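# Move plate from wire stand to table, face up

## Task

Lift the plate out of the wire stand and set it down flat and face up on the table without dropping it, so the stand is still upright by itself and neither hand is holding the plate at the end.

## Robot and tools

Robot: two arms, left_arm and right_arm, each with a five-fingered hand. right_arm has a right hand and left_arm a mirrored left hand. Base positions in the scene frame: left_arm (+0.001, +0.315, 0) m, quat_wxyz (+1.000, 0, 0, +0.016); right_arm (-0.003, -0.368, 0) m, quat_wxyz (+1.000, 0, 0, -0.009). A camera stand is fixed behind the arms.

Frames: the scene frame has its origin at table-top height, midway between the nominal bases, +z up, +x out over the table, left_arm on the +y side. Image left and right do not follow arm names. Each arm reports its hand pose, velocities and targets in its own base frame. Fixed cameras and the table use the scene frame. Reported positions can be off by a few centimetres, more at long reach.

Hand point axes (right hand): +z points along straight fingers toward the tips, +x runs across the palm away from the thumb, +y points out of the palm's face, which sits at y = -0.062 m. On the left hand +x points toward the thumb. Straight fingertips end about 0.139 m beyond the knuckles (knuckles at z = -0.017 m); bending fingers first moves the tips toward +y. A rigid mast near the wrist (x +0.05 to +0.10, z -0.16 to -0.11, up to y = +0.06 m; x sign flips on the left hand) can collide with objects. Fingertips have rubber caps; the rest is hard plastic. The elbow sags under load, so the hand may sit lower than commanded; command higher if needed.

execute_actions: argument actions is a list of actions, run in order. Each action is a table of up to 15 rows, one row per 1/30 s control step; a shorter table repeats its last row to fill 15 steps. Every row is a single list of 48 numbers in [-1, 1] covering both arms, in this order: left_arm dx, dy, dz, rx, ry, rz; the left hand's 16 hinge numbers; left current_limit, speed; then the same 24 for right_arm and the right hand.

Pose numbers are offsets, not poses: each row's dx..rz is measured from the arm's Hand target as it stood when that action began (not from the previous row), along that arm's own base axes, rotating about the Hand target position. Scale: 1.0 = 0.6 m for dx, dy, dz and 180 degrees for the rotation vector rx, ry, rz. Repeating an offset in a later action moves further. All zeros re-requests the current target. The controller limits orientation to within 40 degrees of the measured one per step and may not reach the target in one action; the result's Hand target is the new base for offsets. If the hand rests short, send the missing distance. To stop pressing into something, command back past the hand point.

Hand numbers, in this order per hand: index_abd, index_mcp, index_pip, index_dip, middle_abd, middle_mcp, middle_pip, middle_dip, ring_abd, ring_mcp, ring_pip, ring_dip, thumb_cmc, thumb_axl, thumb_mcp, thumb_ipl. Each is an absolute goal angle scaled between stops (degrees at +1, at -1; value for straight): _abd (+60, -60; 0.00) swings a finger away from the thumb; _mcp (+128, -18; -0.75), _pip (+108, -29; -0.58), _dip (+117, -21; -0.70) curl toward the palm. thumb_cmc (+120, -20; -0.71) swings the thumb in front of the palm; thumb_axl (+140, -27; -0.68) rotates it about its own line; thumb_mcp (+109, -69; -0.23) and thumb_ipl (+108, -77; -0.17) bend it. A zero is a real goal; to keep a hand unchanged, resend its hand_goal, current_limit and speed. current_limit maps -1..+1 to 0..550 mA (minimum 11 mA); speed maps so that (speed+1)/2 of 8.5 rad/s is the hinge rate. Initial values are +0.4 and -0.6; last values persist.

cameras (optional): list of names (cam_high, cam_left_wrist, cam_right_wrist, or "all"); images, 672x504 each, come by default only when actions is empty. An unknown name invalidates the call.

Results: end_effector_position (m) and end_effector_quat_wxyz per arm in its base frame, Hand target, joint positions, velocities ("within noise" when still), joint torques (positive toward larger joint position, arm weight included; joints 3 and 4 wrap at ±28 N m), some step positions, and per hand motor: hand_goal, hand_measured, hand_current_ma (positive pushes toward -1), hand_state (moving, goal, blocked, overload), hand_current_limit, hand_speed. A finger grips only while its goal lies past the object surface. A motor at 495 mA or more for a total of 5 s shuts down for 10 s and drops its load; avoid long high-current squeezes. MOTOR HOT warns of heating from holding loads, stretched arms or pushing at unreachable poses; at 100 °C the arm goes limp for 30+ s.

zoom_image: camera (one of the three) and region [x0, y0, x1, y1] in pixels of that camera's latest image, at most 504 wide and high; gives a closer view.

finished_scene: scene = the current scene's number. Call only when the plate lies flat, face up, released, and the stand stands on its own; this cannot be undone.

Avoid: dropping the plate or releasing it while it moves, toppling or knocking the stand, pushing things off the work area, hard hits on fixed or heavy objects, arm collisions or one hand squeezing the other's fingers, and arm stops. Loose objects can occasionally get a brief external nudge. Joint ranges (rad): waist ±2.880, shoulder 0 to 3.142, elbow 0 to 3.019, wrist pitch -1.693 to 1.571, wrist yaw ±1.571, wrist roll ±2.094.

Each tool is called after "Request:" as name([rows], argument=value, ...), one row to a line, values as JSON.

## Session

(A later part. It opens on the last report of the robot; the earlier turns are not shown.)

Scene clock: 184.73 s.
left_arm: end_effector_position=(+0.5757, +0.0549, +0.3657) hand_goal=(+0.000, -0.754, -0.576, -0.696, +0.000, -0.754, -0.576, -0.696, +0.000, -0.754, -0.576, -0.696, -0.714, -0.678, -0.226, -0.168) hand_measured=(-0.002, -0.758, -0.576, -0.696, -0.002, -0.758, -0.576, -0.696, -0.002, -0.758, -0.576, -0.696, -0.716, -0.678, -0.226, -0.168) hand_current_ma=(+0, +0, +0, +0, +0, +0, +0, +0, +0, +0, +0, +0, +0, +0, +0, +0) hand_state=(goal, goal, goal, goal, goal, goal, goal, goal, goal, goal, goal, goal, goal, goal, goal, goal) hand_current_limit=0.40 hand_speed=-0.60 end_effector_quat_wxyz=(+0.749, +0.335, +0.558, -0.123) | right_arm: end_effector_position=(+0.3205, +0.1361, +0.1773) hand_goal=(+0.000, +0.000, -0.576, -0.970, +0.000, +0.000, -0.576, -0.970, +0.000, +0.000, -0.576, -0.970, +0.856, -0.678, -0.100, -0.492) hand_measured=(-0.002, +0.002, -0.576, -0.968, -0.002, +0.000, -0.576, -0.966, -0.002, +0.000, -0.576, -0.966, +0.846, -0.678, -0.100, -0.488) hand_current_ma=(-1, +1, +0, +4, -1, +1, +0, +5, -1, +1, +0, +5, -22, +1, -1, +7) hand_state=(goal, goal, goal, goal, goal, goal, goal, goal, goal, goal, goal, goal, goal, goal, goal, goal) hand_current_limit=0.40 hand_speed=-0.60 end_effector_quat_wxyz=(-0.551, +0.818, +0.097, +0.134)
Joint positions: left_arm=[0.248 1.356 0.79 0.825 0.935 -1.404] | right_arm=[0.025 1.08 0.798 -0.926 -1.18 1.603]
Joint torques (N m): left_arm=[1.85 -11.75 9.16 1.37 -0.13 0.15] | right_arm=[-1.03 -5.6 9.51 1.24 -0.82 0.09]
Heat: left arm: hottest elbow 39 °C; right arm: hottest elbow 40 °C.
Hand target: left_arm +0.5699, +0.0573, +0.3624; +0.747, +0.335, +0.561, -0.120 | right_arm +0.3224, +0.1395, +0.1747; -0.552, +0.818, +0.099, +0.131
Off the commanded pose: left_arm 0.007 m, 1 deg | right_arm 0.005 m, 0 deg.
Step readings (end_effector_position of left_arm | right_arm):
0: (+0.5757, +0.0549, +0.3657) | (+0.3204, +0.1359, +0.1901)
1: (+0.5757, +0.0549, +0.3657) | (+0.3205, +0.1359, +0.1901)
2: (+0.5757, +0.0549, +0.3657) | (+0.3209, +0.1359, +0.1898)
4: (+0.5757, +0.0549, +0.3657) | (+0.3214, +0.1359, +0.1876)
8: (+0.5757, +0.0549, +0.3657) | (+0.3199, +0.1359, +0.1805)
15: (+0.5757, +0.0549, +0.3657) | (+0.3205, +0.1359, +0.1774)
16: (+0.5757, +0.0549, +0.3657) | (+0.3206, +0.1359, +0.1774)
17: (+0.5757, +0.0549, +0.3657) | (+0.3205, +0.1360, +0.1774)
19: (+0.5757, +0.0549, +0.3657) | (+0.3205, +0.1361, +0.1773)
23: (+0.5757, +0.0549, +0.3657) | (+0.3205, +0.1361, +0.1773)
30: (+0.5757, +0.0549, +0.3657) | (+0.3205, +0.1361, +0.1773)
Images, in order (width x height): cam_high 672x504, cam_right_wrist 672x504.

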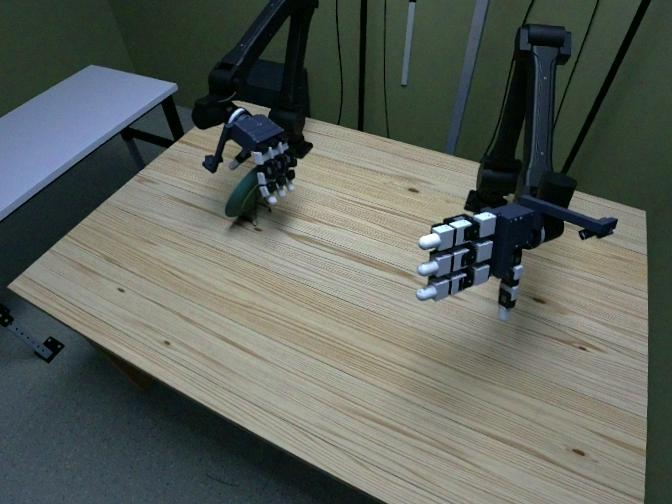

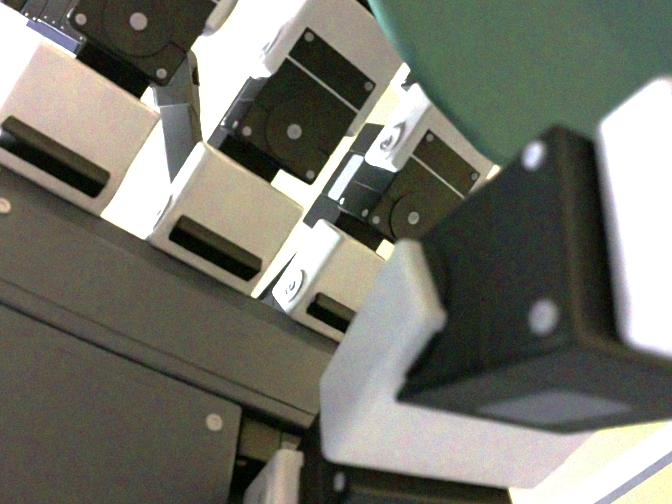

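Request:
execute_actions([
  [[0,0,0,0,0,0,0,-0.754,-0.576,-0.696,0,-0.754,-0.576,-0.696,0,-0.754,-0.576,-0.696,-0.714,-0.678,-0.226,-0.168,0.4,-0.6,0,0,0,0,0,0,0,0.15,-0.576,-0.97,0,0.15,-0.576,-0.97,0,0.15,-0.576,-0.97,0.857,-0.678,0.112,-0.492,0,-0.6]],
  [[0,0,0,0,0,0,0,-0.754,-0.576,-0.696,0,-0.754,-0.576,-0.696,0,-0.754,-0.576,-0.696,-0.714,-0.678,-0.226,-0.168,0.4,-0.6,0,0,0,0,0,0,0,0.25,-0.576,-0.97,0,0.25,-0.576,-0.97,0,0.25,-0.576,-0.97,0.857,-0.678,0.24,-0.492,0,-0.7]],
], cameras=["cam_high", "cam_right_wrist"])

Request:
zoom_image(camera="cam_high", region=[200, 110, 310, 240])

Scene clock: 189.73 s.
left_arm: end_effector_position=(+0.5757, +0.0549, +0.3657) hand_goal=(+0.000, -0.754, -0.576, -0.696, +0.000, -0.754, -0.576, -0.696, +0.000, -0.754, -0.576, -0.696, -0.714, -0.678, -0.226, -0.168) hand_measured=(-0.002, -0.758, -0.576, -0.696, -0.002, -0.758, -0.576, -0.696, -0.002, -0.758, -0.576, -0.696, -0.716, -0.678, -0.226, -0.168) hand_current_ma=(+0, +0, +0, +0, +0, +0, +0, +0, +0, +0, +0, +0, +0, +0, +0, +0) hand_state=(goal, goal, goal, goal, goal, goal, goal, goal, goal, goal, goal, goal, goal, goal, goal, goal) hand_current_limit=0.40 hand_speed=-0.60 end_effector_quat_wxyz=(+0.749, +0.335, +0.558, -0.123) | right_arm: end_effector_position=(+0.3205, +0.1360, +0.1772) hand_goal=(+0.000, +0.250, -0.576, -0.970, +0.000, +0.250, -0.576, -0.970, +0.000, +0.250, -0.576, -0.970, +0.856, -0.678, +0.240, -0.492) hand_measured=(-0.002, +0.248, -0.576, -0.968, -0.002, +0.248, -0.576, -0.966, -0.002, +0.248, -0.576, -0.966, +0.846, -0.678, +0.236, -0.490) hand_current_ma=(-1, -3, +0, +3, -1, -3, +0, +4, -1, -2, +0, +4, -22, +1, -7, +5) hand_state=(goal, goal, goal, goal, goal, goal, goal, goal, goal, goal, goal, goal, goal, goal, goal, goal) hand_current_limit=0.00 hand_speed=-0.70 end_effector_quat_wxyz=(-0.551, +0.818, +0.097, +0.134)
Joint positions: left_arm=[0.248 1.356 0.79 0.825 0.935 -1.404] | right_arm=[0.025 1.08 0.798 -0.926 -1.179 1.603]
Joint torques (N m): left_arm=[1.44 -11.75 9.21 1.43 -0.12 0.14] | right_arm=[-1.2 -5.66 9.47 1.31 -0.79 0.08]
Heat: left arm: hottest elbow 39 °C; right arm: hottest elbow 40 °C.
Hand target: left_arm +0.5699, +0.0573, +0.3624; +0.747, +0.335, +0.561, -0.120 | right_arm +0.3225, +0.1393, +0.1747; -0.552, +0.818, +0.099, +0.131
Off the commanded pose: left_arm 0.007 m, 1 deg | right_arm 0.005 m, 0 deg.
Step readings (end_effector_position of left_arm | right_arm):
0: (+0.5757, +0.0549, +0.3657) | (+0.3205, +0.1361, +0.1773)
1: (+0.5757, +0.0549, +0.3657) | (+0.3205, +0.1361, +0.1773)
2: (+0.5757, +0.0549, +0.3657) | (+0.3205, +0.1361, +0.1773)
4: (+0.5757, +0.0549, +0.3657) | (+0.3205, +0.1361, +0.1773)
8: (+0.5757, +0.0549, +0.3657) | (+0.3205, +0.1361, +0.1773)
15: (+0.5757, +0.0549, +0.3657) | (+0.3205, +0.1361, +0.1773)
16: (+0.5757, +0.0549, +0.3657) | (+0.3205, +0.1361, +0.1773)
17: (+0.5757, +0.0549, +0.3657) | (+0.3205, +0.1361, +0.1773)
19: (+0.5757, +0.0549, +0.3657) | (+0.3205, +0.1360, +0.1772)
23: (+0.5757, +0.0549, +0.3657) | (+0.3205, +0.1360, +0.1772)
30: (+0.5757, +0.0549, +0.3657) | (+0.3205, +0.1360, +0.1772)
Images, in order (width x height): cam_high 672x504, cam_right_wrist 672x504.

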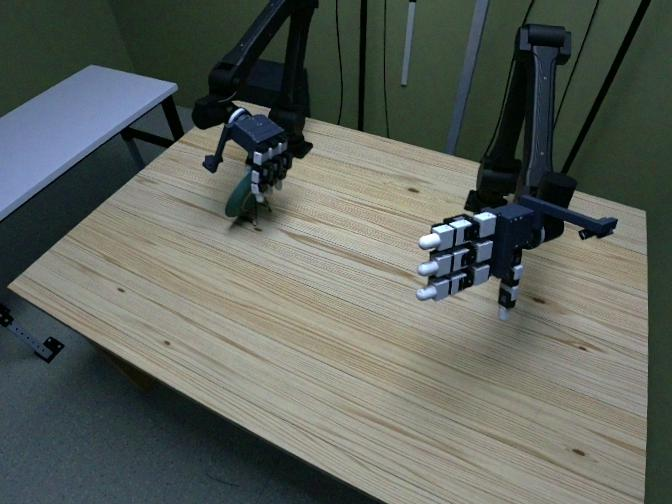

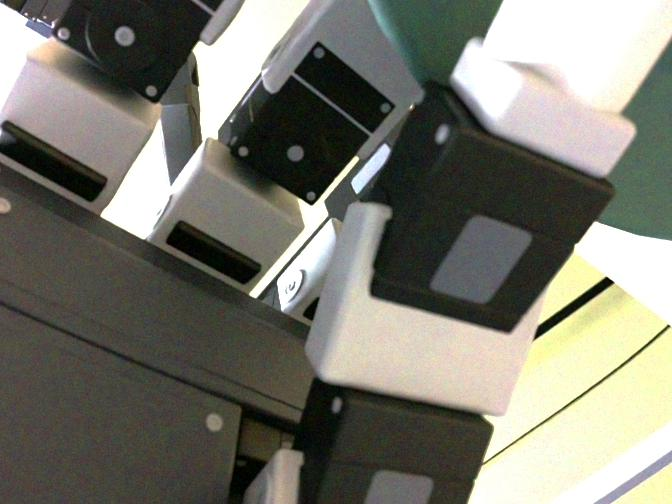

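Scaled by 3.877 from the camera's 672x504 image, which has a finer 960x720 frame.

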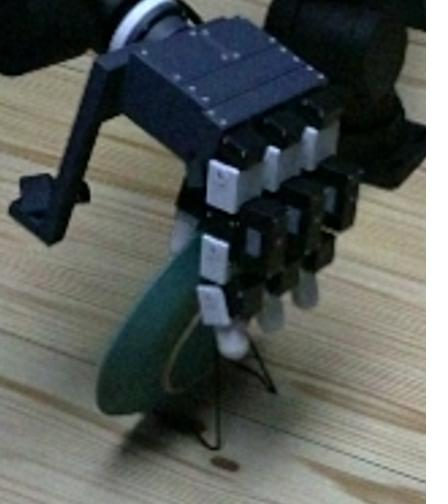

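Request:
execute_actions([
  [[0,0,0,0,0,0,0,-0.754,-0.576,-0.696,0,-0.754,-0.576,-0.696,0,-0.754,-0.576,-0.696,-0.714,-0.678,-0.226,-0.168,0.4,-0.6,0,0,0,0,0,0,0,0.32,-0.576,-0.95,0,0.32,-0.576,-0.95,0,0.32,-0.576,-0.95,0.857,-0.678,0.31,-0.46,-0.1,-0.75]],
  [[0,0,0,0,0,0,0,-0.754,-0.576,-0.696,0,-0.754,-0.576,-0.696,0,-0.754,-0.576,-0.696,-0.714,-0.678,-0.226,-0.168,0.4,-0.6,0,0,0,0,0,0,0,0.37,-0.576,-0.93,0,0.37,-0.576,-0.93,0,0.37,-0.576,-0.93,0.857,-0.678,0.34,-0.43,-0.2,-0.75]],
], cameras=["cam_high", "cam_right_wrist"])

Request:
zoom_image(camera="cam_high", region=[200, 110, 310, 240])

Scene clock: 194.83 s.
left_arm: end_effector_position=(+0.5757, +0.0549, +0.3657) hand_goal=(+0.000, -0.754, -0.576, -0.696, +0.000, -0.754, -0.576, -0.696, +0.000, -0.754, -0.576, -0.696, -0.714, -0.678, -0.226, -0.168) hand_measured=(-0.002, -0.758, -0.576, -0.696, -0.002, -0.758, -0.576, -0.696, -0.002, -0.758, -0.576, -0.696, -0.716, -0.678, -0.226, -0.168) hand_current_ma=(+0, +0, +0, +0, +0, +0, +0, +0, +0, +0, +0, +0, +0, +0, +0, +0) hand_state=(goal, goal, goal, goal, goal, goal, goal, goal, goal, goal, goal, goal, goal, goal, goal, goal) hand_current_limit=0.40 hand_speed=-0.60 end_effector_quat_wxyz=(+0.749, +0.335, +0.558, -0.123) | right_arm: end_effector_position=(+0.3205, +0.1360, +0.1772) hand_goal=(+0.000, +0.370, -0.576, -0.930, +0.000, +0.370, -0.576, -0.930, +0.000, +0.370, -0.576, -0.930, +0.856, -0.678, +0.340, -0.430) hand_measured=(-0.002, +0.366, -0.576, -0.932, -0.002, +0.366, -0.576, -0.932, -0.002, +0.366, -0.576, -0.932, +0.846, -0.678, +0.328, -0.434) hand_current_ma=(-1, -8, +0, -3, -1, -7, +0, -4, -1, -6, +0, -4, -21, +0, -34, -11) hand_state=(goal, goal, goal, goal, goal, goal, goal, goal, goal, goal, goal, goal, goal, goal, goal, goal) hand_current_limit=-0.20 hand_speed=-0.75 end_effector_quat_wxyz=(-0.551, +0.818, +0.097, +0.134)
Joint positions: left_arm=[0.248 1.356 0.79 0.825 0.935 -1.404] | right_arm=[0.025 1.08 0.798 -0.926 -1.179 1.603]
Joint torques (N m): left_arm=[1.38 -11.75 9.2 1.37 -0.12 0.15] | right_arm=[-1.38 -5.89 9.57 1.2 -0.79 0.08]
Heat: left arm: hottest elbow 39 °C; right arm: hottest elbow 39 °C.
Hand target: left_arm +0.5699, +0.0573, +0.3624; +0.747, +0.335, +0.561, -0.120 | right_arm +0.3224, +0.1393, +0.1747; -0.552, +0.818, +0.099, +0.131
Off the commanded pose: left_arm 0.007 m, 1 deg | right_arm 0.005 m, 0 deg.
Step readings (end_effector_position of left_arm | right_arm):
0: (+0.5757, +0.0549, +0.3657) | (+0.3205, +0.1360, +0.1772)
1: (+0.5757, +0.0549, +0.3657) | (+0.3205, +0.1360, +0.1772)
2: (+0.5757, +0.0549, +0.3657) | (+0.3205, +0.1360, +0.1772)
4: (+0.5757, +0.0549, +0.3657) | (+0.3205, +0.1360, +0.1772)
8: (+0.5757, +0.0549, +0.3657) | (+0.3205, +0.1360, +0.1772)
15: (+0.5757, +0.0549, +0.3657) | (+0.3205, +0.1360, +0.1772)
16: (+0.5757, +0.0549, +0.3657) | (+0.3205, +0.1360, +0.1772)
17: (+0.5757, +0.0549, +0.3657) | (+0.3205, +0.1360, +0.1772)
19: (+0.5757, +0.0549, +0.3657) | (+0.3205, +0.1360, +0.1772)
23: (+0.5757, +0.0549, +0.3657) | (+0.3205, +0.1360, +0.1772)
30: (+0.5757, +0.0549, +0.3657) | (+0.3205, +0.1360, +0.1772)
Images, in order (width x height): cam_high 672x504, cam_right_wrist 672x504.

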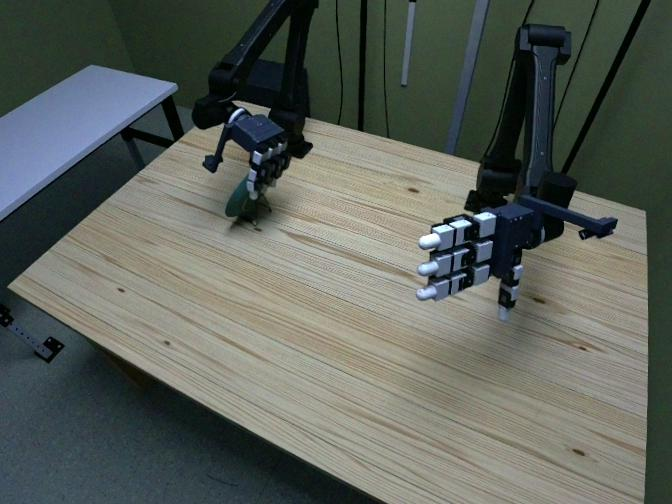

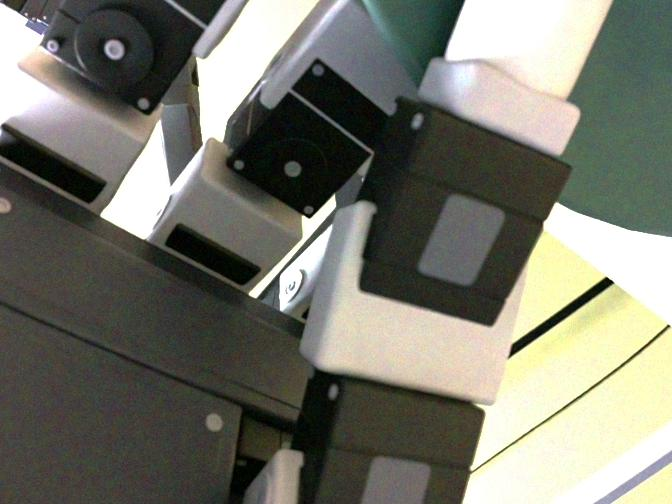

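Scaled by 3.877 from the camera's 672x504 image, which has a finer 960x720 frame.

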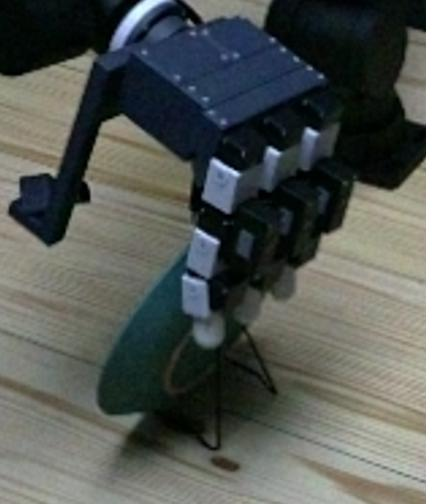

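Request:
execute_actions([
  [[0,0,0,0,0,0,0,-0.754,-0.576,-0.696,0,-0.754,-0.576,-0.696,0,-0.754,-0.576,-0.696,-0.714,-0.678,-0.226,-0.168,0.4,-0.6,0,0,0,0,0,0,0,0.41,-0.576,-0.91,0,0.41,-0.576,-0.91,0,0.41,-0.576,-0.91,0.857,-0.678,0.36,-0.4,-0.2,-0.8]],
  [[0,0,0,0,0,0,0,-0.754,-0.576,-0.696,0,-0.754,-0.576,-0.696,0,-0.754,-0.576,-0.696,-0.714,-0.678,-0.226,-0.168,0.4,-0.6,0,0,0,0,0,0,0,0.44,-0.576,-0.9,0,0.44,-0.576,-0.9,0,0.44,-0.576,-0.9,0.857,-0.678,0.38,-0.38,-0.2,-0.8]],
], cameras=["cam_high"])

Request:
zoom_image(camera="cam_high", region=[200, 110, 310, 240])

Scene clock: 200.47 s.
left_arm: end_effector_position=(+0.5757, +0.0549, +0.3657) hand_goal=(+0.000, -0.754, -0.576, -0.696, +0.000, -0.754, -0.576, -0.696, +0.000, -0.754, -0.576, -0.696, -0.714, -0.678, -0.226, -0.168) hand_measured=(-0.002, -0.758, -0.576, -0.696, -0.002, -0.758, -0.576, -0.696, -0.002, -0.758, -0.576, -0.696, -0.716, -0.678, -0.226, -0.168) hand_current_ma=(+0, +0, +0, +0, +0, +0, +0, +0, +0, +0, +0, +0, +0, +0, +0, +0) hand_state=(goal, goal, goal, goal, goal, goal, goal, goal, goal, goal, goal, goal, goal, goal, goal, goal) hand_current_limit=0.40 hand_speed=-0.60 end_effector_quat_wxyz=(+0.749, +0.335, +0.558, -0.123) | right_arm: end_effector_position=(+0.3206, +0.1360, +0.1773) hand_goal=(+0.000, +0.440, -0.576, -0.900, +0.000, +0.440, -0.576, -0.900, +0.000, +0.440, -0.576, -0.900, +0.856, -0.678, +0.380, -0.380) hand_measured=(-0.002, +0.386, -0.584, -0.902, -0.002, +0.378, -0.586, -0.904, -0.002, +0.428, -0.576, -0.904, +0.846, -0.678, +0.334, -0.410) hand_current_ma=(-1, -179, -14, -4, -1, -210, -20, -4, -1, -23, -1, -7, -22, +0, -190, -114) hand_state=(goal, blocked, goal, goal, goal, blocked, goal, goal, goal, goal, goal, goal, goal, goal, blocked, blocked) hand_current_limit=-0.20 hand_speed=-0.80 end_effector_quat_wxyz=(-0.551, +0.818, +0.097, +0.134)
Joint positions: left_arm=[0.248 1.356 0.79 0.825 0.935 -1.404] | right_arm=[0.025 1.08 0.798 -0.924 -1.179 1.605]
Joint torques (N m): left_arm=[1.73 -12.1 9.13 1.36 -0.11 0.14] | right_arm=[-0.79 -5.95 9.55 1.24 -0.8 0.08]
Heat: left arm: hottest elbow 39 °C; right arm: hottest elbow 39 °C.
Hand target: left_arm +0.5699, +0.0573, +0.3624; +0.747, +0.335, +0.561, -0.120 | right_arm +0.3225, +0.1393, +0.1747; -0.552, +0.818, +0.099, +0.131
Off the commanded pose: left_arm 0.007 m, 1 deg | right_arm 0.005 m, 0 deg.
Step readings (end_effector_position of left_arm | right_arm):
0: (+0.5757, +0.0549, +0.3657) | (+0.3205, +0.1360, +0.1772)
1: (+0.5757, +0.0549, +0.3657) | (+0.3205, +0.1360, +0.1772)
2: (+0.5757, +0.0549, +0.3657) | (+0.3205, +0.1360, +0.1772)
4: (+0.5757, +0.0549, +0.3657) | (+0.3205, +0.1360, +0.1772)
8: (+0.5757, +0.0549, +0.3657) | (+0.3206, +0.1360, +0.1772)
15: (+0.5757, +0.0549, +0.3657) | (+0.3205, +0.1360, +0.1772)
16: (+0.5757, +0.0549, +0.3657) | (+0.3205, +0.1360, +0.1772)
17: (+0.5757, +0.0549, +0.3657) | (+0.3206, +0.1360, +0.1773)
19: (+0.5757, +0.0549, +0.3657) | (+0.3206, +0.1360, +0.1773)
23: (+0.5757, +0.0549, +0.3657) | (+0.3206, +0.1360, +0.1773)
30: (+0.5757, +0.0549, +0.3657) | (+0.3206, +0.1360, +0.1773)
Images, in order (width x height): cam_high 672x504.

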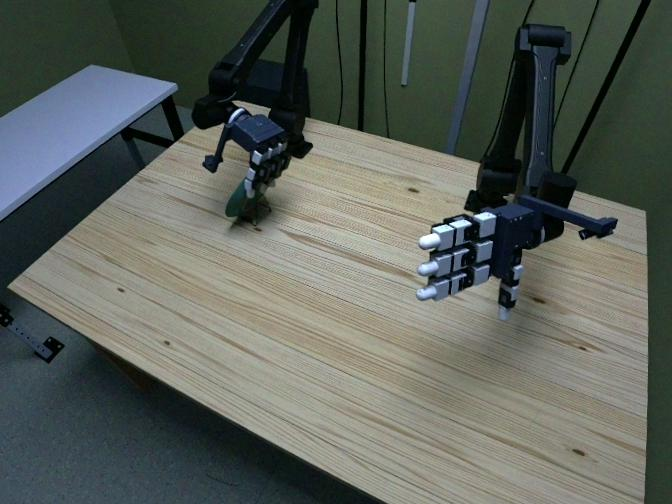

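Scaled by 3.877 from the camera's 672x504 image, which has a finer 960x720 frame.

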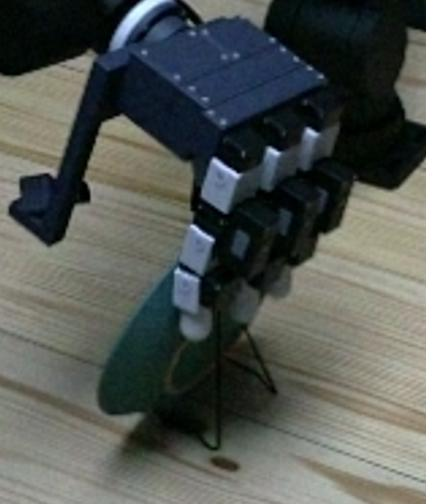

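Request:
execute_actions([
  [[0,0,0,0,0,0,0,-0.754,-0.576,-0.696,0,-0.754,-0.576,-0.696,0,-0.754,-0.576,-0.696,-0.714,-0.678,-0.226,-0.168,0.4,-0.6,0,0,0,0,0,0,0,0.47,-0.576,-0.88,0,0.48,-0.576,-0.88,0,0.49,-0.576,-0.88,0.857,-0.678,0.5,-0.36,0.1,-0.8]],
  [[0,0,0,0,0,0,0,-0.754,-0.576,-0.696,0,-0.754,-0.576,-0.696,0,-0.754,-0.576,-0.696,-0.714,-0.678,-0.226,-0.168,0.4,-0.6,0,0,0,0,0,0,0,0.5,-0.576,-0.88,0,0.51,-0.576,-0.88,0,0.53,-0.576,-0.88,0.857,-0.678,0.6,-0.34,0.4,-0.8]],
  [[0,0,0,0,0,0,0,-0.754,-0.576,-0.696,0,-0.754,-0.576,-0.696,0,-0.754,-0.576,-0.696,-0.714,-0.678,-0.226,-0.168,0.4,-0.6,0,0,0,0,0,0,0,0.52,-0.576,-0.88,0,0.53,-0.576,-0.88,0,0.55,-0.576,-0.88,0.857,-0.678,0.7,-0.32,0.7,-0.7]],
  [[0,0,0,0,0,0,0,-0.754,-0.576,-0.696,0,-0.754,-0.576,-0.696,0,-0.754,-0.576,-0.696,-0.714,-0.678,-0.226,-0.168,0.4,-0.6,0,0,0,0,0,0,0,0.52,-0.576,-0.88,0,0.53,-0.576,-0.88,0,0.55,-0.576,-0.88,0.857,-0.678,0.7,-0.32,0.74,-0.7]],
], cameras=["cam_high", "cam_right_wrist"])

Request:
zoom_image(camera="cam_high", region=[200, 110, 310, 240])

Scene clock: 208.63 s.
left_arm: end_effector_position=(+0.5757, +0.0549, +0.3657) hand_goal=(+0.000, -0.754, -0.576, -0.696, +0.000, -0.754, -0.576, -0.696, +0.000, -0.754, -0.576, -0.696, -0.714, -0.678, -0.226, -0.168) hand_measured=(-0.002, -0.758, -0.576, -0.696, -0.002, -0.758, -0.576, -0.696, -0.002, -0.758, -0.576, -0.696, -0.716, -0.678, -0.226, -0.168) hand_current_ma=(+0, +0, +0, +0, +0, +0, +0, +0, +0, +0, +0, +0, +0, +0, +0, +0) hand_state=(goal, goal, goal, goal, goal, goal, goal, goal, goal, goal, goal, goal, goal, goal, goal, goal) hand_current_limit=0.40 hand_speed=-0.60 end_effector_quat_wxyz=(+0.749, +0.335, +0.558, -0.123) | right_arm: end_effector_position=(+0.3206, +0.1371, +0.1773) hand_goal=(+0.000, +0.520, -0.576, -0.880, +0.000, +0.530, -0.576, -0.880, +0.000, +0.550, -0.576, -0.880, +0.856, -0.678, +0.700, -0.320) hand_measured=(-0.002, +0.392, -0.602, -0.882, -0.002, +0.396, -0.600, -0.882, +0.002, +0.476, -0.594, -0.892, +0.830, -0.680, +0.334, -0.386) hand_current_ma=(-1, -478, -62, -3, -2, -479, -59, -4, +3, -266, -41, -27, -64, -2, -478, -305) hand_state=(goal, blocked, blocked, goal, goal, blocked, blocked, goal, goal, blocked, goal, goal, blocked, goal, blocked, blocked) hand_current_limit=0.74 hand_speed=-0.70 end_effector_quat_wxyz=(-0.552, +0.817, +0.098, +0.134)
Joint positions: left_arm=[0.248 1.356 0.79 0.825 0.935 -1.404] | right_arm=[0.027 1.082 0.798 -0.923 -1.182 1.605]
Joint torques (N m): left_arm=[1.44 -11.69 9.22 1.4 -0.13 0.17] | right_arm=[-1.32 -5.95 9.5 1.18 -0.67 0.04]
Heat: left arm: hottest elbow 39 °C; right arm: hottest elbow 39 °C.
Hand target: left_arm +0.5699, +0.0573, +0.3624; +0.747, +0.335, +0.561, -0.120 | right_arm +0.3224, +0.1394, +0.1748; -0.552, +0.818, +0.099, +0.132
Off the commanded pose: left_arm 0.007 m, 1 deg | right_arm 0.004 m, 0 deg.
Step readings (end_effector_position of left_arm | right_arm):
0: (+0.5757, +0.0549, +0.3657) | (+0.3206, +0.1360, +0.1773)
1: (+0.5757, +0.0549, +0.3657) | (+0.3206, +0.1360, +0.1773)
2: (+0.5757, +0.0549, +0.3657) | (+0.3206, +0.1361, +0.1773)
4: (+0.5757, +0.0549, +0.3657) | (+0.3206, +0.1361, +0.1773)
8: (+0.5757, +0.0549, +0.3657) | (+0.3208, +0.1361, +0.1772)
15: (+0.5757, +0.0549, +0.3657) | (+0.3209, +0.1362, +0.1773)
16: (+0.5757, +0.0549, +0.3657) | (+0.3209, +0.1362, +0.1773)
17: (+0.5757, +0.0549, +0.3657) | (+0.3209, +0.1363, +0.1772)
19: (+0.5757, +0.0549, +0.3657) | (+0.3208, +0.1365, +0.1773)
23: (+0.5757, +0.0549, +0.3657) | (+0.3208, +0.1366, +0.1773)
30: (+0.5757, +0.0549, +0.3657) | (+0.3208, +0.1366, +0.1773)
31: (+0.5757, +0.0549, +0.3657) | (+0.3208, +0.1366, +0.1773)
32: (+0.5757, +0.0549, +0.3657) | (+0.3208, +0.1367, +0.1774)
34: (+0.5757, +0.0549, +0.3657) | (+0.3207, +0.1369, +0.1773)
38: (+0.5757, +0.0549, +0.3657) | (+0.3206, +0.1371, +0.1773)
45: (+0.5757, +0.0549, +0.3657) | (+0.3206, +0.1371, +0.1773)
46: (+0.5757, +0.0549, +0.3657) | (+0.3206, +0.1371, +0.1773)
47: (+0.5757, +0.0549, +0.3657) | (+0.3206, +0.1371, +0.1773)
49: (+0.5757, +0.0549, +0.3657) | (+0.3206, +0.1371, +0.1773)
53: (+0.5757, +0.0549, +0.3657) | (+0.3206, +0.1371, +0.1773)
60: (+0.5757, +0.0549, +0.3657) | (+0.3206, +0.1371, +0.1773)
Images, in order (width x height): cam_high 672x504, cam_right_wrist 672x504.

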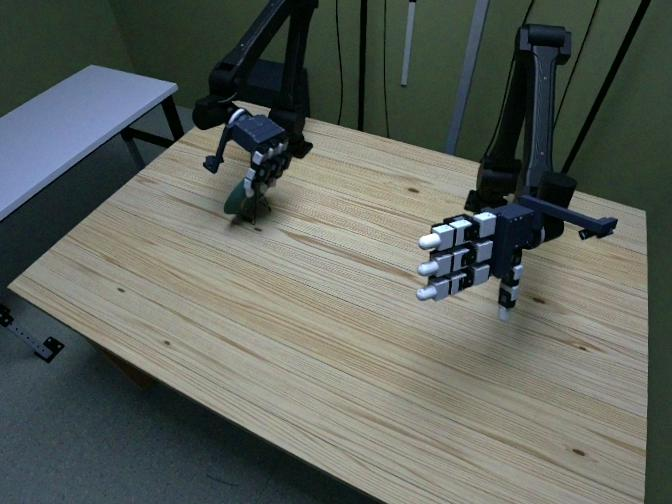

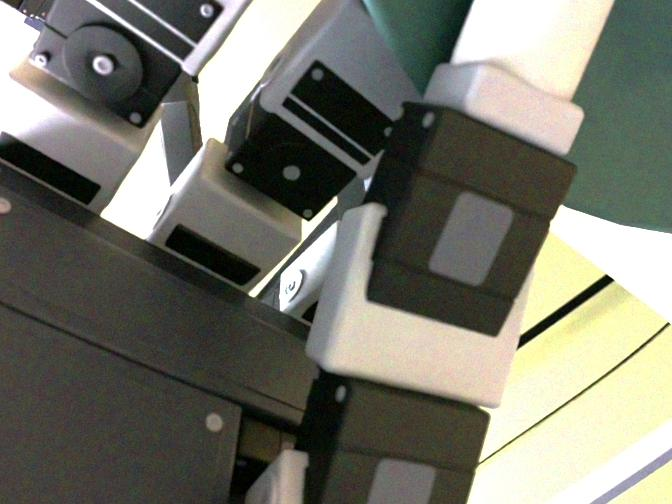

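Scaled by 3.877 from the camera's 672x504 image, which has a finer 960x720 frame.

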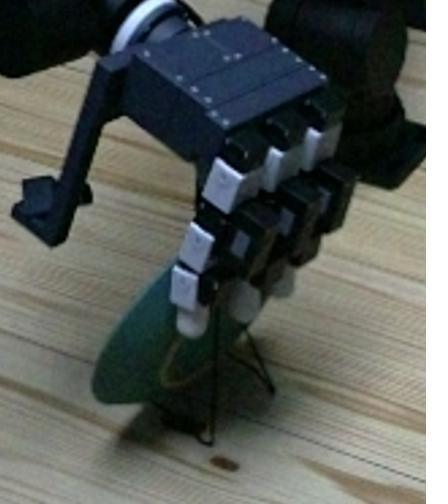

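Request:
execute_actions([
  [[0,0,0,0,0,0,0,-0.754,-0.576,-0.696,0,-0.754,-0.576,-0.696,0,-0.754,-0.576,-0.696,-0.714,-0.678,-0.226,-0.168,0.4,-0.6,0,0,0.025,0,0,0,0,0.52,-0.576,-0.88,0,0.53,-0.576,-0.88,0,0.55,-0.576,-0.88,0.857,-0.678,0.7,-0.32,0.74,-0.7]],
  [[0,0,0,0,0,0,0,-0.754,-0.576,-0.696,0,-0.754,-0.576,-0.696,0,-0.754,-0.576,-0.696,-0.714,-0.678,-0.226,-0.168,0.4,-0.6,0.004,0,0.025,0,0,0,0,0.52,-0.576,-0.88,0,0.53,-0.576,-0.88,0,0.55,-0.576,-0.88,0.857,-0.678,0.7,-0.32,0.74,-0.7]],
], cameras=["cam_high"])

Request:
zoom_image(camera="cam_high", region=[200, 110, 310, 240])

Scene clock: 213.87 s.
left_arm: end_effector_position=(+0.5757, +0.0549, +0.3657) hand_goal=(+0.000, -0.754, -0.576, -0.696, +0.000, -0.754, -0.576, -0.696, +0.000, -0.754, -0.576, -0.696, -0.714, -0.678, -0.226, -0.168) hand_measured=(-0.002, -0.758, -0.576, -0.696, -0.002, -0.758, -0.576, -0.696, -0.002, -0.758, -0.576, -0.696, -0.716, -0.678, -0.226, -0.168) hand_current_ma=(+0, +0, +0, +0, +0, +0, +0, +0, +0, +0, +0, +0, +0, +0, +0, +0) hand_state=(goal, goal, goal, goal, goal, goal, goal, goal, goal, goal, goal, goal, goal, goal, goal, goal) hand_current_limit=0.40 hand_speed=-0.60 end_effector_quat_wxyz=(+0.749, +0.335, +0.558, -0.123) | right_arm: end_effector_position=(+0.3100, +0.1358, +0.1758) hand_goal=(+0.000, +0.520, -0.576, -0.880, +0.000, +0.530, -0.576, -0.880, +0.000, +0.550, -0.576, -0.880, +0.856, -0.678, +0.700, -0.320) hand_measured=(-0.004, +0.426, -0.602, -0.882, +0.000, +0.424, -0.600, -0.882, +0.008, +0.490, -0.594, -0.892, +0.824, -0.690, +0.330, -0.378) hand_current_ma=(-6, -353, -64, -3, +0, -421, -60, -4, +13, -202, -41, -27, -90, -32, -479, -264) hand_state=(goal, blocked, blocked, goal, goal, blocked, blocked, goal, goal, blocked, goal, goal, blocked, goal, blocked, blocked) hand_current_limit=0.74 hand_speed=-0.70 end_effector_quat_wxyz=(-0.552, +0.823, +0.081, +0.111)
Joint positions: left_arm=[0.248 1.356 0.79 0.825 0.935 -1.404] | right_arm=[0.027 1.082 0.803 -0.979 -1.175 1.613]
Joint torques (N m): left_arm=[1.32 -11.93 9.16 1.43 -0.13 0.15] | right_arm=[-1.49 -7.47 14.78 0.09 -0.96 0.01]
Heat: left arm: hottest elbow 39 °C; right arm: hottest elbow 39 °C.
Hand target: left_arm +0.5699, +0.0573, +0.3624; +0.747, +0.335, +0.561, -0.120 | right_arm +0.3248, +0.1394, +0.2048; -0.552, +0.818, +0.099, +0.132
Off the commanded pose: left_arm 0.007 m, 1 deg | right_arm 0.033 m, 3 deg.
Step readings (end_effector_position of left_arm | right_arm):
0: (+0.5757, +0.0549, +0.3657) | (+0.3206, +0.1371, +0.1773)
1: (+0.5757, +0.0549, +0.3657) | (+0.3206, +0.1371, +0.1773)
2: (+0.5757, +0.0549, +0.3657) | (+0.3206, +0.1371, +0.1773)
4: (+0.5757, +0.0549, +0.3657) | (+0.3206, +0.1371, +0.1773)
8: (+0.5757, +0.0549, +0.3657) | (+0.3198, +0.1371, +0.1771)
15: (+0.5757, +0.0549, +0.3657) | (+0.3189, +0.1373, +0.1770)
16: (+0.5757, +0.0549, +0.3657) | (+0.3188, +0.1373, +0.1770)
17: (+0.5757, +0.0549, +0.3657) | (+0.3182, +0.1373, +0.1769)
19: (+0.5757, +0.0549, +0.3657) | (+0.3167, +0.1373, +0.1775)
23: (+0.5757, +0.0549, +0.3657) | (+0.3136, +0.1371, +0.1776)
30: (+0.5757, +0.0549, +0.3657) | (+0.3102, +0.1358, +0.1759)
Images, in order (width x height): cam_high 672x504.

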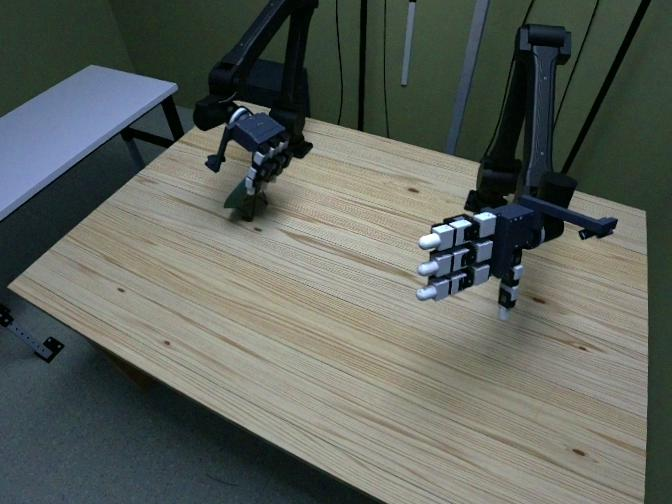

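Scaled by 3.877 from the camera's 672x504 image, which has a finer 960x720 frame.

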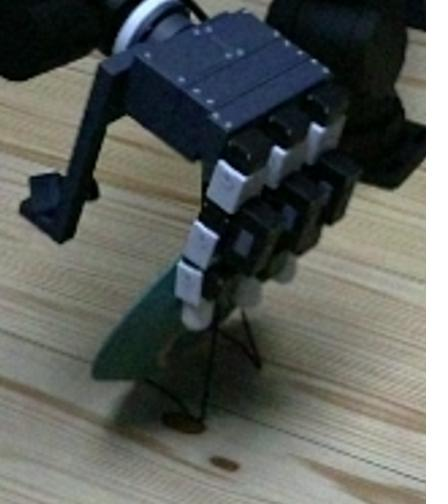

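Request:
execute_actions([
  [[0,0,0,0,0,0,0,-0.754,-0.576,-0.696,0,-0.754,-0.576,-0.696,0,-0.754,-0.576,-0.696,-0.714,-0.678,-0.226,-0.168,0.4,-0.6,0.012,0.002,0.03,0,0,0,0,0.54,-0.576,-0.88,0,0.55,-0.576,-0.88,0,0.57,-0.576,-0.88,0.857,-0.678,0.7,-0.32,0.74,-0.7]],
], cameras=["cam_high", "cam_right_wrist"])

Request:
zoom_image(camera="cam_high", region=[200, 110, 310, 240])

Scene clock: 221.40 s.
left_arm: end_effector_position=(+0.5757, +0.0549, +0.3657) hand_goal=(+0.000, -0.754, -0.576, -0.696, +0.000, -0.754, -0.576, -0.696, +0.000, -0.754, -0.576, -0.696, -0.714, -0.678, -0.226, -0.168) hand_measured=(-0.002, -0.758, -0.576, -0.696, -0.002, -0.758, -0.576, -0.696, -0.002, -0.758, -0.576, -0.696, -0.716, -0.678, -0.226, -0.168) hand_current_ma=(+0, +0, +0, +0, +0, +0, +0, +0, +0, +0, +0, +0, +0, +0, +0, +0) hand_state=(goal, goal, goal, goal, goal, goal, goal, goal, goal, goal, goal, goal, goal, goal, goal, goal) hand_current_limit=0.40 hand_speed=-0.60 end_effector_quat_wxyz=(+0.749, +0.335, +0.558, -0.123) | right_arm: end_effector_position=(+0.3129, +0.1361, +0.1910) hand_goal=(+0.000, +0.540, -0.576, -0.880, +0.000, +0.550, -0.576, -0.880, +0.000, +0.570, -0.576, -0.880, +0.856, -0.678, +0.700, -0.320) hand_measured=(-0.006, +0.434, -0.602, -0.882, +0.000, +0.432, -0.600, -0.882, +0.008, +0.500, -0.596, -0.892, +0.820, -0.690, +0.322, -0.378) hand_current_ma=(-8, -421, -64, -3, +0, -478, -60, -4, +13, -243, -44, -27, -101, -34, -478, -264) hand_state=(goal, blocked, blocked, goal, goal, blocked, blocked, goal, goal, blocked, goal, goal, blocked, goal, blocked, blocked) hand_current_limit=0.74 hand_speed=-0.70 end_effector_quat_wxyz=(-0.552, +0.823, +0.076, +0.108)
Joint positions: left_arm=[0.248 1.356 0.79 0.825 0.935 -1.404] | right_arm=[0.028 1.082 0.845 -1.021 -1.175 1.622]
Joint torques (N m): left_arm=[1.55 -11.58 9.29 1.4 -0.12 0.15] | right_arm=[-0.56 -7.3 15.73 0.21 -0.93 0]
Heat: left arm: hottest elbow 39 °C; right arm: hottest elbow 39 °C.
Hand target: left_arm +0.5699, +0.0573, +0.3624; +0.747, +0.335, +0.561, -0.120 | right_arm +0.3320, +0.1406, +0.2227; -0.552, +0.818, +0.099, +0.131
Off the commanded pose: left_arm 0.007 m, 1 deg | right_arm 0.037 m, 4 deg.
Step readings (end_effector_position of left_arm | right_arm):
0: (+0.5757, +0.0549, +0.3657) | (+0.3100, +0.1358, +0.1758)
1: (+0.5757, +0.0549, +0.3657) | (+0.3101, +0.1358, +0.1760)
2: (+0.5757, +0.0549, +0.3657) | (+0.3098, +0.1358, +0.1764)
4: (+0.5757, +0.0549, +0.3657) | (+0.3092, +0.1358, +0.1786)
8: (+0.5757, +0.0549, +0.3657) | (+0.3107, +0.1360, +0.1853)
15: (+0.5757, +0.0549, +0.3657) | (+0.3136, +0.1361, +0.1911)
Images, in order (width x height): cam_high 672x504, cam_right_wrist 672x504.

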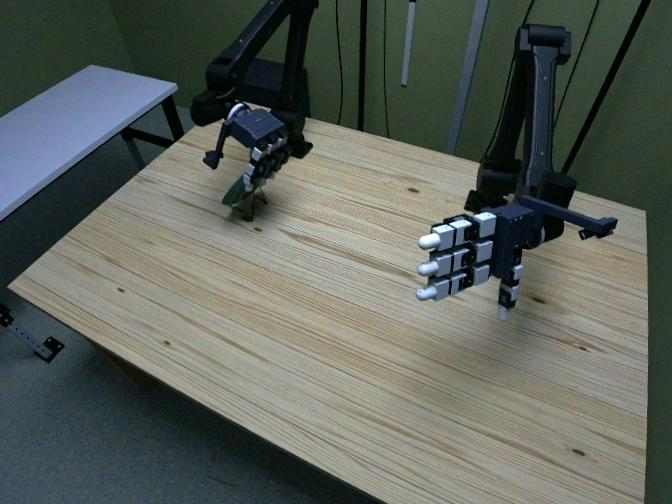

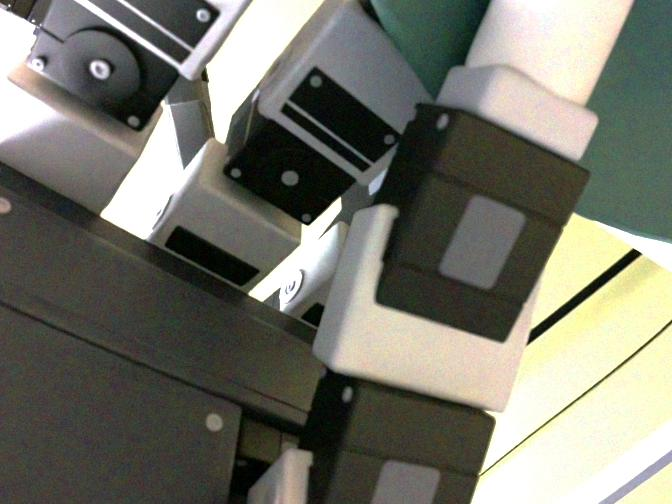

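Scaled by 3.877 from the camera's 672x504 image, which has a finer 960x720 frame.

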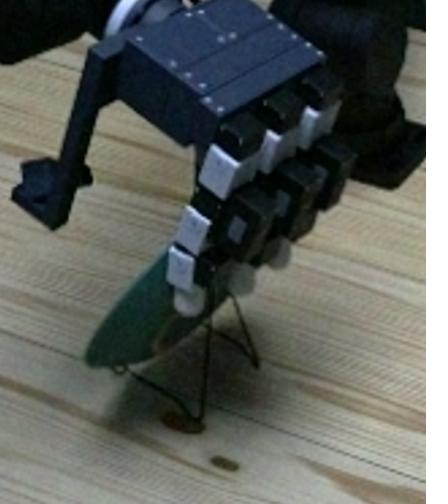

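Request:
execute_actions([
  [[0,0,0,0,0,0,0,-0.754,-0.576,-0.696,0,-0.754,-0.576,-0.696,0,-0.754,-0.576,-0.696,-0.714,-0.678,-0.226,-0.168,0.4,-0.6,0.008,0,0.025,0,0,0,0,0.54,-0.576,-0.88,0,0.55,-0.576,-0.88,0,0.57,-0.576,-0.88,0.857,-0.678,0.7,-0.32,0.74,-0.7]],
], cameras=["cam_high"])

Request:
zoom_image(camera="cam_high", region=[200, 110, 310, 240])

Scene clock: 228.63 s.
left_arm: end_effector_position=(+0.5757, +0.0549, +0.3657) hand_goal=(+0.000, -0.754, -0.576, -0.696, +0.000, -0.754, -0.576, -0.696, +0.000, -0.754, -0.576, -0.696, -0.714, -0.678, -0.226, -0.168) hand_measured=(-0.002, -0.758, -0.576, -0.696, -0.002, -0.758, -0.576, -0.696, -0.002, -0.758, -0.576, -0.696, -0.716, -0.678, -0.226, -0.168) hand_current_ma=(+0, +0, +0, +0, +0, +0, +0, +0, +0, +0, +0, +0, +0, +0, +0, +0) hand_state=(goal, goal, goal, goal, goal, goal, goal, goal, goal, goal, goal, goal, goal, goal, goal, goal) hand_current_limit=0.40 hand_speed=-0.60 end_effector_quat_wxyz=(+0.749, +0.335, +0.558, -0.123) | right_arm: end_effector_position=(+0.3183, +0.1362, +0.2064) hand_goal=(+0.000, +0.540, -0.576, -0.880, +0.000, +0.550, -0.576, -0.880, +0.000, +0.570, -0.576, -0.880, +0.856, -0.678, +0.700, -0.320) hand_measured=(-0.006, +0.434, -0.602, -0.882, +0.000, +0.432, -0.600, -0.882, +0.008, +0.502, -0.596, -0.892, +0.820, -0.690, +0.322, -0.378) hand_current_ma=(-9, -417, -64, -3, +0, -477, -60, -4, +13, -235, -44, -27, -103, -34, -479, -264) hand_state=(goal, blocked, blocked, goal, goal, blocked, blocked, goal, goal, blocked, goal, goal, blocked, goal, blocked, blocked) hand_current_limit=0.74 hand_speed=-0.70 end_effector_quat_wxyz=(-0.552, +0.823, +0.075, +0.108)
Joint positions: left_arm=[0.248 1.356 0.79 0.825 0.935 -1.404] | right_arm=[0.028 1.088 0.89 -1.059 -1.174 1.626]
Joint torques (N m): left_arm=[1.79 -12.16 9.22 1.46 -0.15 0.16] | right_arm=[-0.85 -7.18 15.8 0.24 -0.93 -0.06]
Heat: left arm: hottest elbow 39 °C; right arm: hottest elbow 40 °C.
Hand target: left_arm +0.5699, +0.0573, +0.3624; +0.747, +0.335, +0.561, -0.120 | right_arm +0.3368, +0.1405, +0.2376; -0.552, +0.818, +0.099, +0.131
Off the commanded pose: left_arm 0.007 m, 1 deg | right_arm 0.037 m, 4 deg.
Step readings (end_effector_position of left_arm | right_arm):
0: (+0.5757, +0.0549, +0.3657) | (+0.3129, +0.1361, +0.1910)
1: (+0.5757, +0.0549, +0.3657) | (+0.3128, +0.1361, +0.1910)
2: (+0.5757, +0.0549, +0.3657) | (+0.3127, +0.1360, +0.1913)
4: (+0.5757, +0.0549, +0.3657) | (+0.3126, +0.1360, +0.1939)
8: (+0.5757, +0.0549, +0.3657) | (+0.3160, +0.1361, +0.2023)
15: (+0.5757, +0.0549, +0.3657) | (+0.3186, +0.1362, +0.2079)
Images, in order (width x height): cam_high 672x504.

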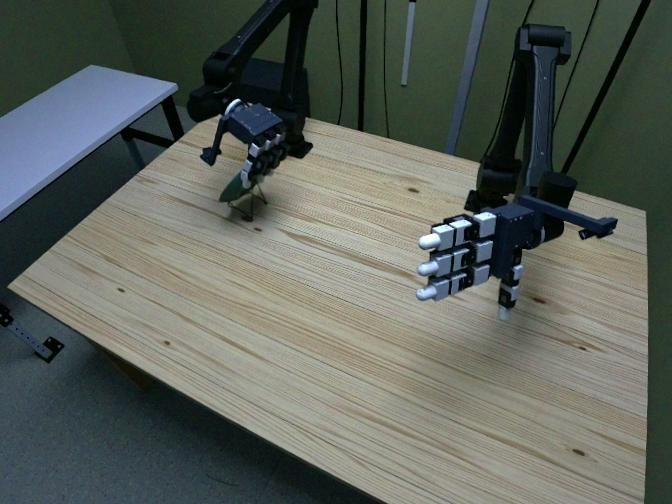

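Scaled by 3.877 from the camera's 672x504 image, which has a finer 960x720 frame.

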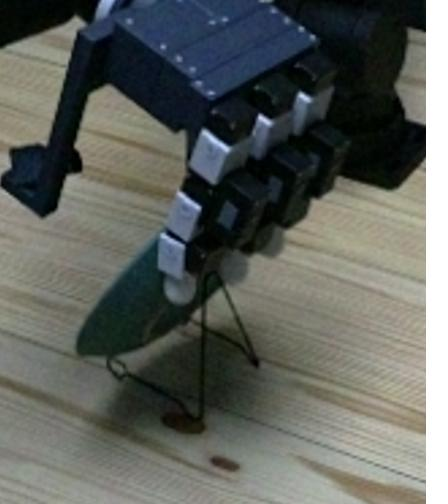

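Request:
execute_actions([
  [[0,0,0,0,0,0,0,-0.754,-0.576,-0.696,0,-0.754,-0.576,-0.696,0,-0.754,-0.576,-0.696,-0.714,-0.678,-0.226,-0.168,0.4,-0.6,0.006,0,0.025,0,0,0,0,0.54,-0.576,-0.88,0,0.55,-0.576,-0.88,0,0.57,-0.576,-0.88,0.857,-0.678,0.7,-0.32,0.74,-0.7]],
  [[0,0,0,0,0,0,0,-0.754,-0.576,-0.696,0,-0.754,-0.576,-0.696,0,-0.754,-0.576,-0.696,-0.714,-0.678,-0.226,-0.168,0.4,-0.6,0.006,0,0.025,0,0,0,0,0.54,-0.576,-0.88,0,0.55,-0.576,-0.88,0,0.57,-0.576,-0.88,0.857,-0.678,0.7,-0.32,0.74,-0.7]],
], cameras=["cam_high"])

Request:
zoom_image(camera="cam_high", region=[200, 110, 310, 240])

Scene clock: 233.33 s.
left_arm: end_effector_position=(+0.5757, +0.0549, +0.3657) hand_goal=(+0.000, -0.754, -0.576, -0.696, +0.000, -0.754, -0.576, -0.696, +0.000, -0.754, -0.576, -0.696, -0.714, -0.678, -0.226, -0.168) hand_measured=(-0.002, -0.758, -0.576, -0.696, -0.002, -0.758, -0.576, -0.696, -0.002, -0.758, -0.576, -0.696, -0.716, -0.678, -0.226, -0.168) hand_current_ma=(+0, +0, +0, +0, +0, +0, +0, +0, +0, +0, +0, +0, +0, +0, +0, +0) hand_state=(goal, goal, goal, goal, goal, goal, goal, goal, goal, goal, goal, goal, goal, goal, goal, goal) hand_current_limit=0.40 hand_speed=-0.60 end_effector_quat_wxyz=(+0.749, +0.335, +0.558, -0.123) | right_arm: end_effector_position=(+0.3268, +0.1364, +0.2354) hand_goal=(+0.000, +0.540, -0.576, -0.880, +0.000, +0.550, -0.576, -0.880, +0.000, +0.570, -0.576, -0.880, +0.856, -0.678, +0.700, -0.320) hand_measured=(-0.006, +0.436, -0.602, -0.882, +0.000, +0.434, -0.600, -0.882, +0.008, +0.502, -0.596, -0.892, +0.818, -0.692, +0.322, -0.378) hand_current_ma=(-9, -411, -64, -3, -1, -471, -60, -4, +13, -234, -44, -27, -105, -35, -478, -264) hand_state=(goal, blocked, blocked, goal, goal, blocked, blocked, goal, goal, blocked, goal, goal, blocked, goal, blocked, blocked) hand_current_limit=0.74 hand_speed=-0.70 end_effector_quat_wxyz=(-0.552, +0.824, +0.074, +0.106)
Joint positions: left_arm=[0.248 1.356 0.79 0.825 0.935 -1.404] | right_arm=[0.028 1.101 0.976 -1.135 -1.174 1.627]
Joint torques (N m): left_arm=[1.55 -12.04 9.26 1.31 -0.11 0.17] | right_arm=[-1.44 -7 16.02 0.28 -0.99 -0.06]
Heat: left arm: hottest elbow 39 °C; right arm: hottest elbow 41 °C.
Hand target: left_arm +0.5699, +0.0573, +0.3624; +0.747, +0.335, +0.561, -0.120 | right_arm +0.3440, +0.1405, +0.2676; -0.552, +0.818, +0.099, +0.131
Off the commanded pose: left_arm 0.007 m, 1 deg | right_arm 0.037 m, 4 deg.
Step readings (end_effector_position of left_arm | right_arm):
0: (+0.5757, +0.0549, +0.3657) | (+0.3183, +0.1362, +0.2064)
1: (+0.5757, +0.0549, +0.3657) | (+0.3183, +0.1362, +0.2064)
2: (+0.5757, +0.0549, +0.3657) | (+0.3180, +0.1361, +0.2068)
4: (+0.5757, +0.0549, +0.3657) | (+0.3177, +0.1361, +0.2091)
8: (+0.5757, +0.0549, +0.3657) | (+0.3204, +0.1362, +0.2167)
15: (+0.5757, +0.0549, +0.3657) | (+0.3227, +0.1363, +0.2221)
16: (+0.5757, +0.0549, +0.3657) | (+0.3225, +0.1363, +0.2218)
17: (+0.5757, +0.0549, +0.3657) | (+0.3222, +0.1363, +0.2221)
19: (+0.5757, +0.0549, +0.3657) | (+0.3220, +0.1363, +0.2237)
23: (+0.5757, +0.0549, +0.3657) | (+0.3246, +0.1363, +0.2308)
30: (+0.5757, +0.0549, +0.3657) | (+0.3270, +0.1364, +0.2368)
Images, in order (width x height): cam_high 672x504.

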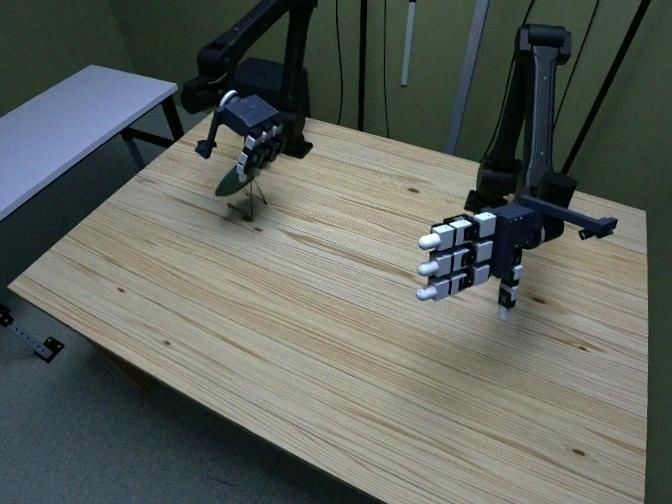

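Scaled by 3.877 from the camera's 672x504 image, which has a finer 960x720 frame.

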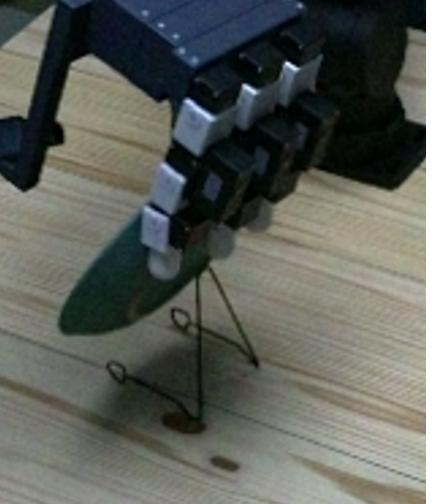

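Request:
execute_actions([
  [[0,0,0,0,0,0,0,-0.754,-0.576,-0.696,0,-0.754,-0.576,-0.696,0,-0.754,-0.576,-0.696,-0.714,-0.678,-0.226,-0.168,0.4,-0.6,0.008,0,0.028,0,0,0,0,0.54,-0.576,-0.88,0,0.55,-0.576,-0.88,0,0.57,-0.576,-0.88,0.857,-0.678,0.7,-0.32,0.74,-0.7]],
  [[0,0,0,0,0,0,0,-0.754,-0.576,-0.696,0,-0.754,-0.576,-0.696,0,-0.754,-0.576,-0.696,-0.714,-0.678,-0.226,-0.168,0.4,-0.6,0.008,0,0.028,0,0,0,0,0.54,-0.576,-0.88,0,0.55,-0.576,-0.88,0,0.57,-0.576,-0.88,0.857,-0.678,0.7,-0.32,0.74,-0.7]],
  [[0,0,0,0,0,0,0,-0.754,-0.576,-0.696,0,-0.754,-0.576,-0.696,0,-0.754,-0.576,-0.696,-0.714,-0.678,-0.226,-0.168,0.4,-0.6,0.012,0,0.025,0,0,0,0,0.54,-0.576,-0.88,0,0.55,-0.576,-0.88,0,0.57,-0.576,-0.88,0.857,-0.678,0.7,-0.32,0.74,-0.7]],
], cameras=["cam_high"])

Request:
zoom_image(camera="cam_high", region=[190, 90, 300, 220])

Scene clock: 240.20 s.
left_arm: end_effector_position=(+0.5757, +0.0549, +0.3657) hand_goal=(+0.000, -0.754, -0.576, -0.696, +0.000, -0.754, -0.576, -0.696, +0.000, -0.754, -0.576, -0.696, -0.714, -0.678, -0.226, -0.168) hand_measured=(-0.002, -0.758, -0.576, -0.696, -0.002, -0.758, -0.576, -0.696, -0.002, -0.758, -0.576, -0.696, -0.716, -0.678, -0.226, -0.168) hand_current_ma=(+0, +0, +0, +0, +0, +0, +0, +0, +0, +0, +0, +0, +0, +0, +0, +0) hand_state=(goal, goal, goal, goal, goal, goal, goal, goal, goal, goal, goal, goal, goal, goal, goal, goal) hand_current_limit=0.40 hand_speed=-0.60 end_effector_quat_wxyz=(+0.749, +0.335, +0.558, -0.123) | right_arm: end_effector_position=(+0.3460, +0.1369, +0.2829) hand_goal=(+0.000, +0.540, -0.576, -0.880, +0.000, +0.550, -0.576, -0.880, +0.000, +0.570, -0.576, -0.880, +0.856, -0.678, +0.700, -0.320) hand_measured=(-0.006, +0.436, -0.602, -0.882, +0.000, +0.434, -0.600, -0.882, +0.008, +0.504, -0.596, -0.892, +0.818, -0.692, +0.320, -0.378) hand_current_ma=(-9, -407, -64, -3, -1, -468, -60, -4, +13, -230, -44, -27, -107, -35, -479, -264) hand_state=(goal, blocked, blocked, goal, goal, blocked, blocked, goal, goal, blocked, goal, goal, blocked, goal, blocked, blocked) hand_current_limit=0.74 hand_speed=-0.70 end_effector_quat_wxyz=(-0.552, +0.824, +0.072, +0.104)
Joint positions: left_arm=[0.248 1.356 0.79 0.825 0.935 -1.404] | right_arm=[0.028 1.148 1.136 -1.254 -1.174 1.627]
Joint torques (N m): left_arm=[1.49 -11.99 9.24 1.33 -0.15 0.14] | right_arm=[-1.44 -8 16.12 0.25 -1.01 -0.11]
Heat: left arm: hottest elbow 39 °C; right arm: hottest elbow 42 °C.
Hand target: left_arm +0.5699, +0.0573, +0.3624; +0.747, +0.335, +0.561, -0.120 | right_arm +0.3608, +0.1405, +0.3162; -0.552, +0.818, +0.099, +0.131
Off the commanded pose: left_arm 0.007 m, 1 deg | right_arm 0.037 m, 4 deg.
Step readings (end_effector_position of left_arm | right_arm):
0: (+0.5757, +0.0549, +0.3657) | (+0.3268, +0.1364, +0.2354)
1: (+0.5757, +0.0549, +0.3657) | (+0.3269, +0.1364, +0.2355)
2: (+0.5757, +0.0549, +0.3657) | (+0.3267, +0.1364, +0.2360)
4: (+0.5757, +0.0549, +0.3657) | (+0.3267, +0.1364, +0.2386)
8: (+0.5757, +0.0549, +0.3657) | (+0.3303, +0.1365, +0.2479)
15: (+0.5757, +0.0549, +0.3657) | (+0.3327, +0.1366, +0.2539)
16: (+0.5757, +0.0549, +0.3657) | (+0.3326, +0.1366, +0.2538)
17: (+0.5757, +0.0549, +0.3657) | (+0.3324, +0.1366, +0.2538)
19: (+0.5757, +0.0549, +0.3657) | (+0.3326, +0.1366, +0.2553)
23: (+0.5757, +0.0549, +0.3657) | (+0.3362, +0.1367, +0.2633)
30: (+0.5757, +0.0549, +0.3657) | (+0.3383, +0.1367, +0.2702)
31: (+0.5757, +0.0549, +0.3657) | (+0.3382, +0.1367, +0.2702)
32: (+0.5757, +0.0549, +0.3657) | (+0.3380, +0.1367, +0.2702)
34: (+0.5757, +0.0549, +0.3657) | (+0.3388, +0.1367, +0.2718)
38: (+0.5757, +0.0549, +0.3657) | (+0.3441, +0.1369, +0.2791)
45: (+0.5757, +0.0549, +0.3657) | (+0.3459, +0.1369, +0.2847)
Images, in order (width x height): cam_high 672x504.

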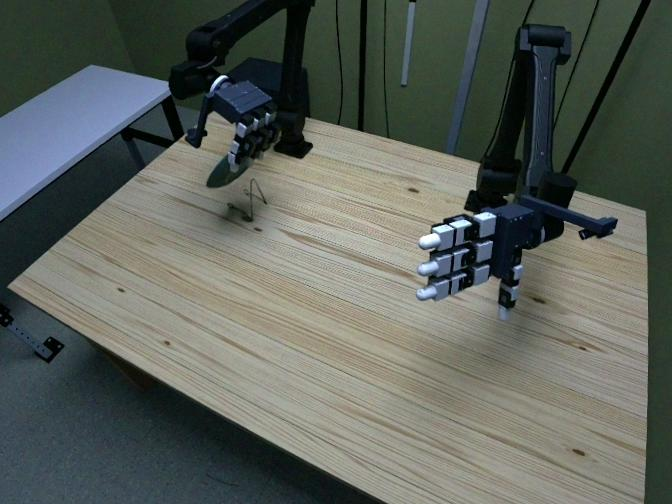

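Scaled by 3.877 from the camera's 672x504 image, which has a finer 960x720 frame.

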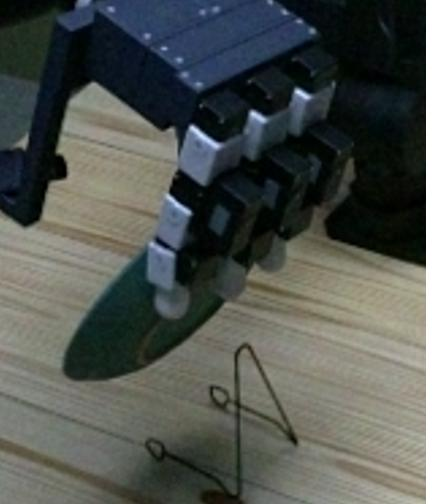

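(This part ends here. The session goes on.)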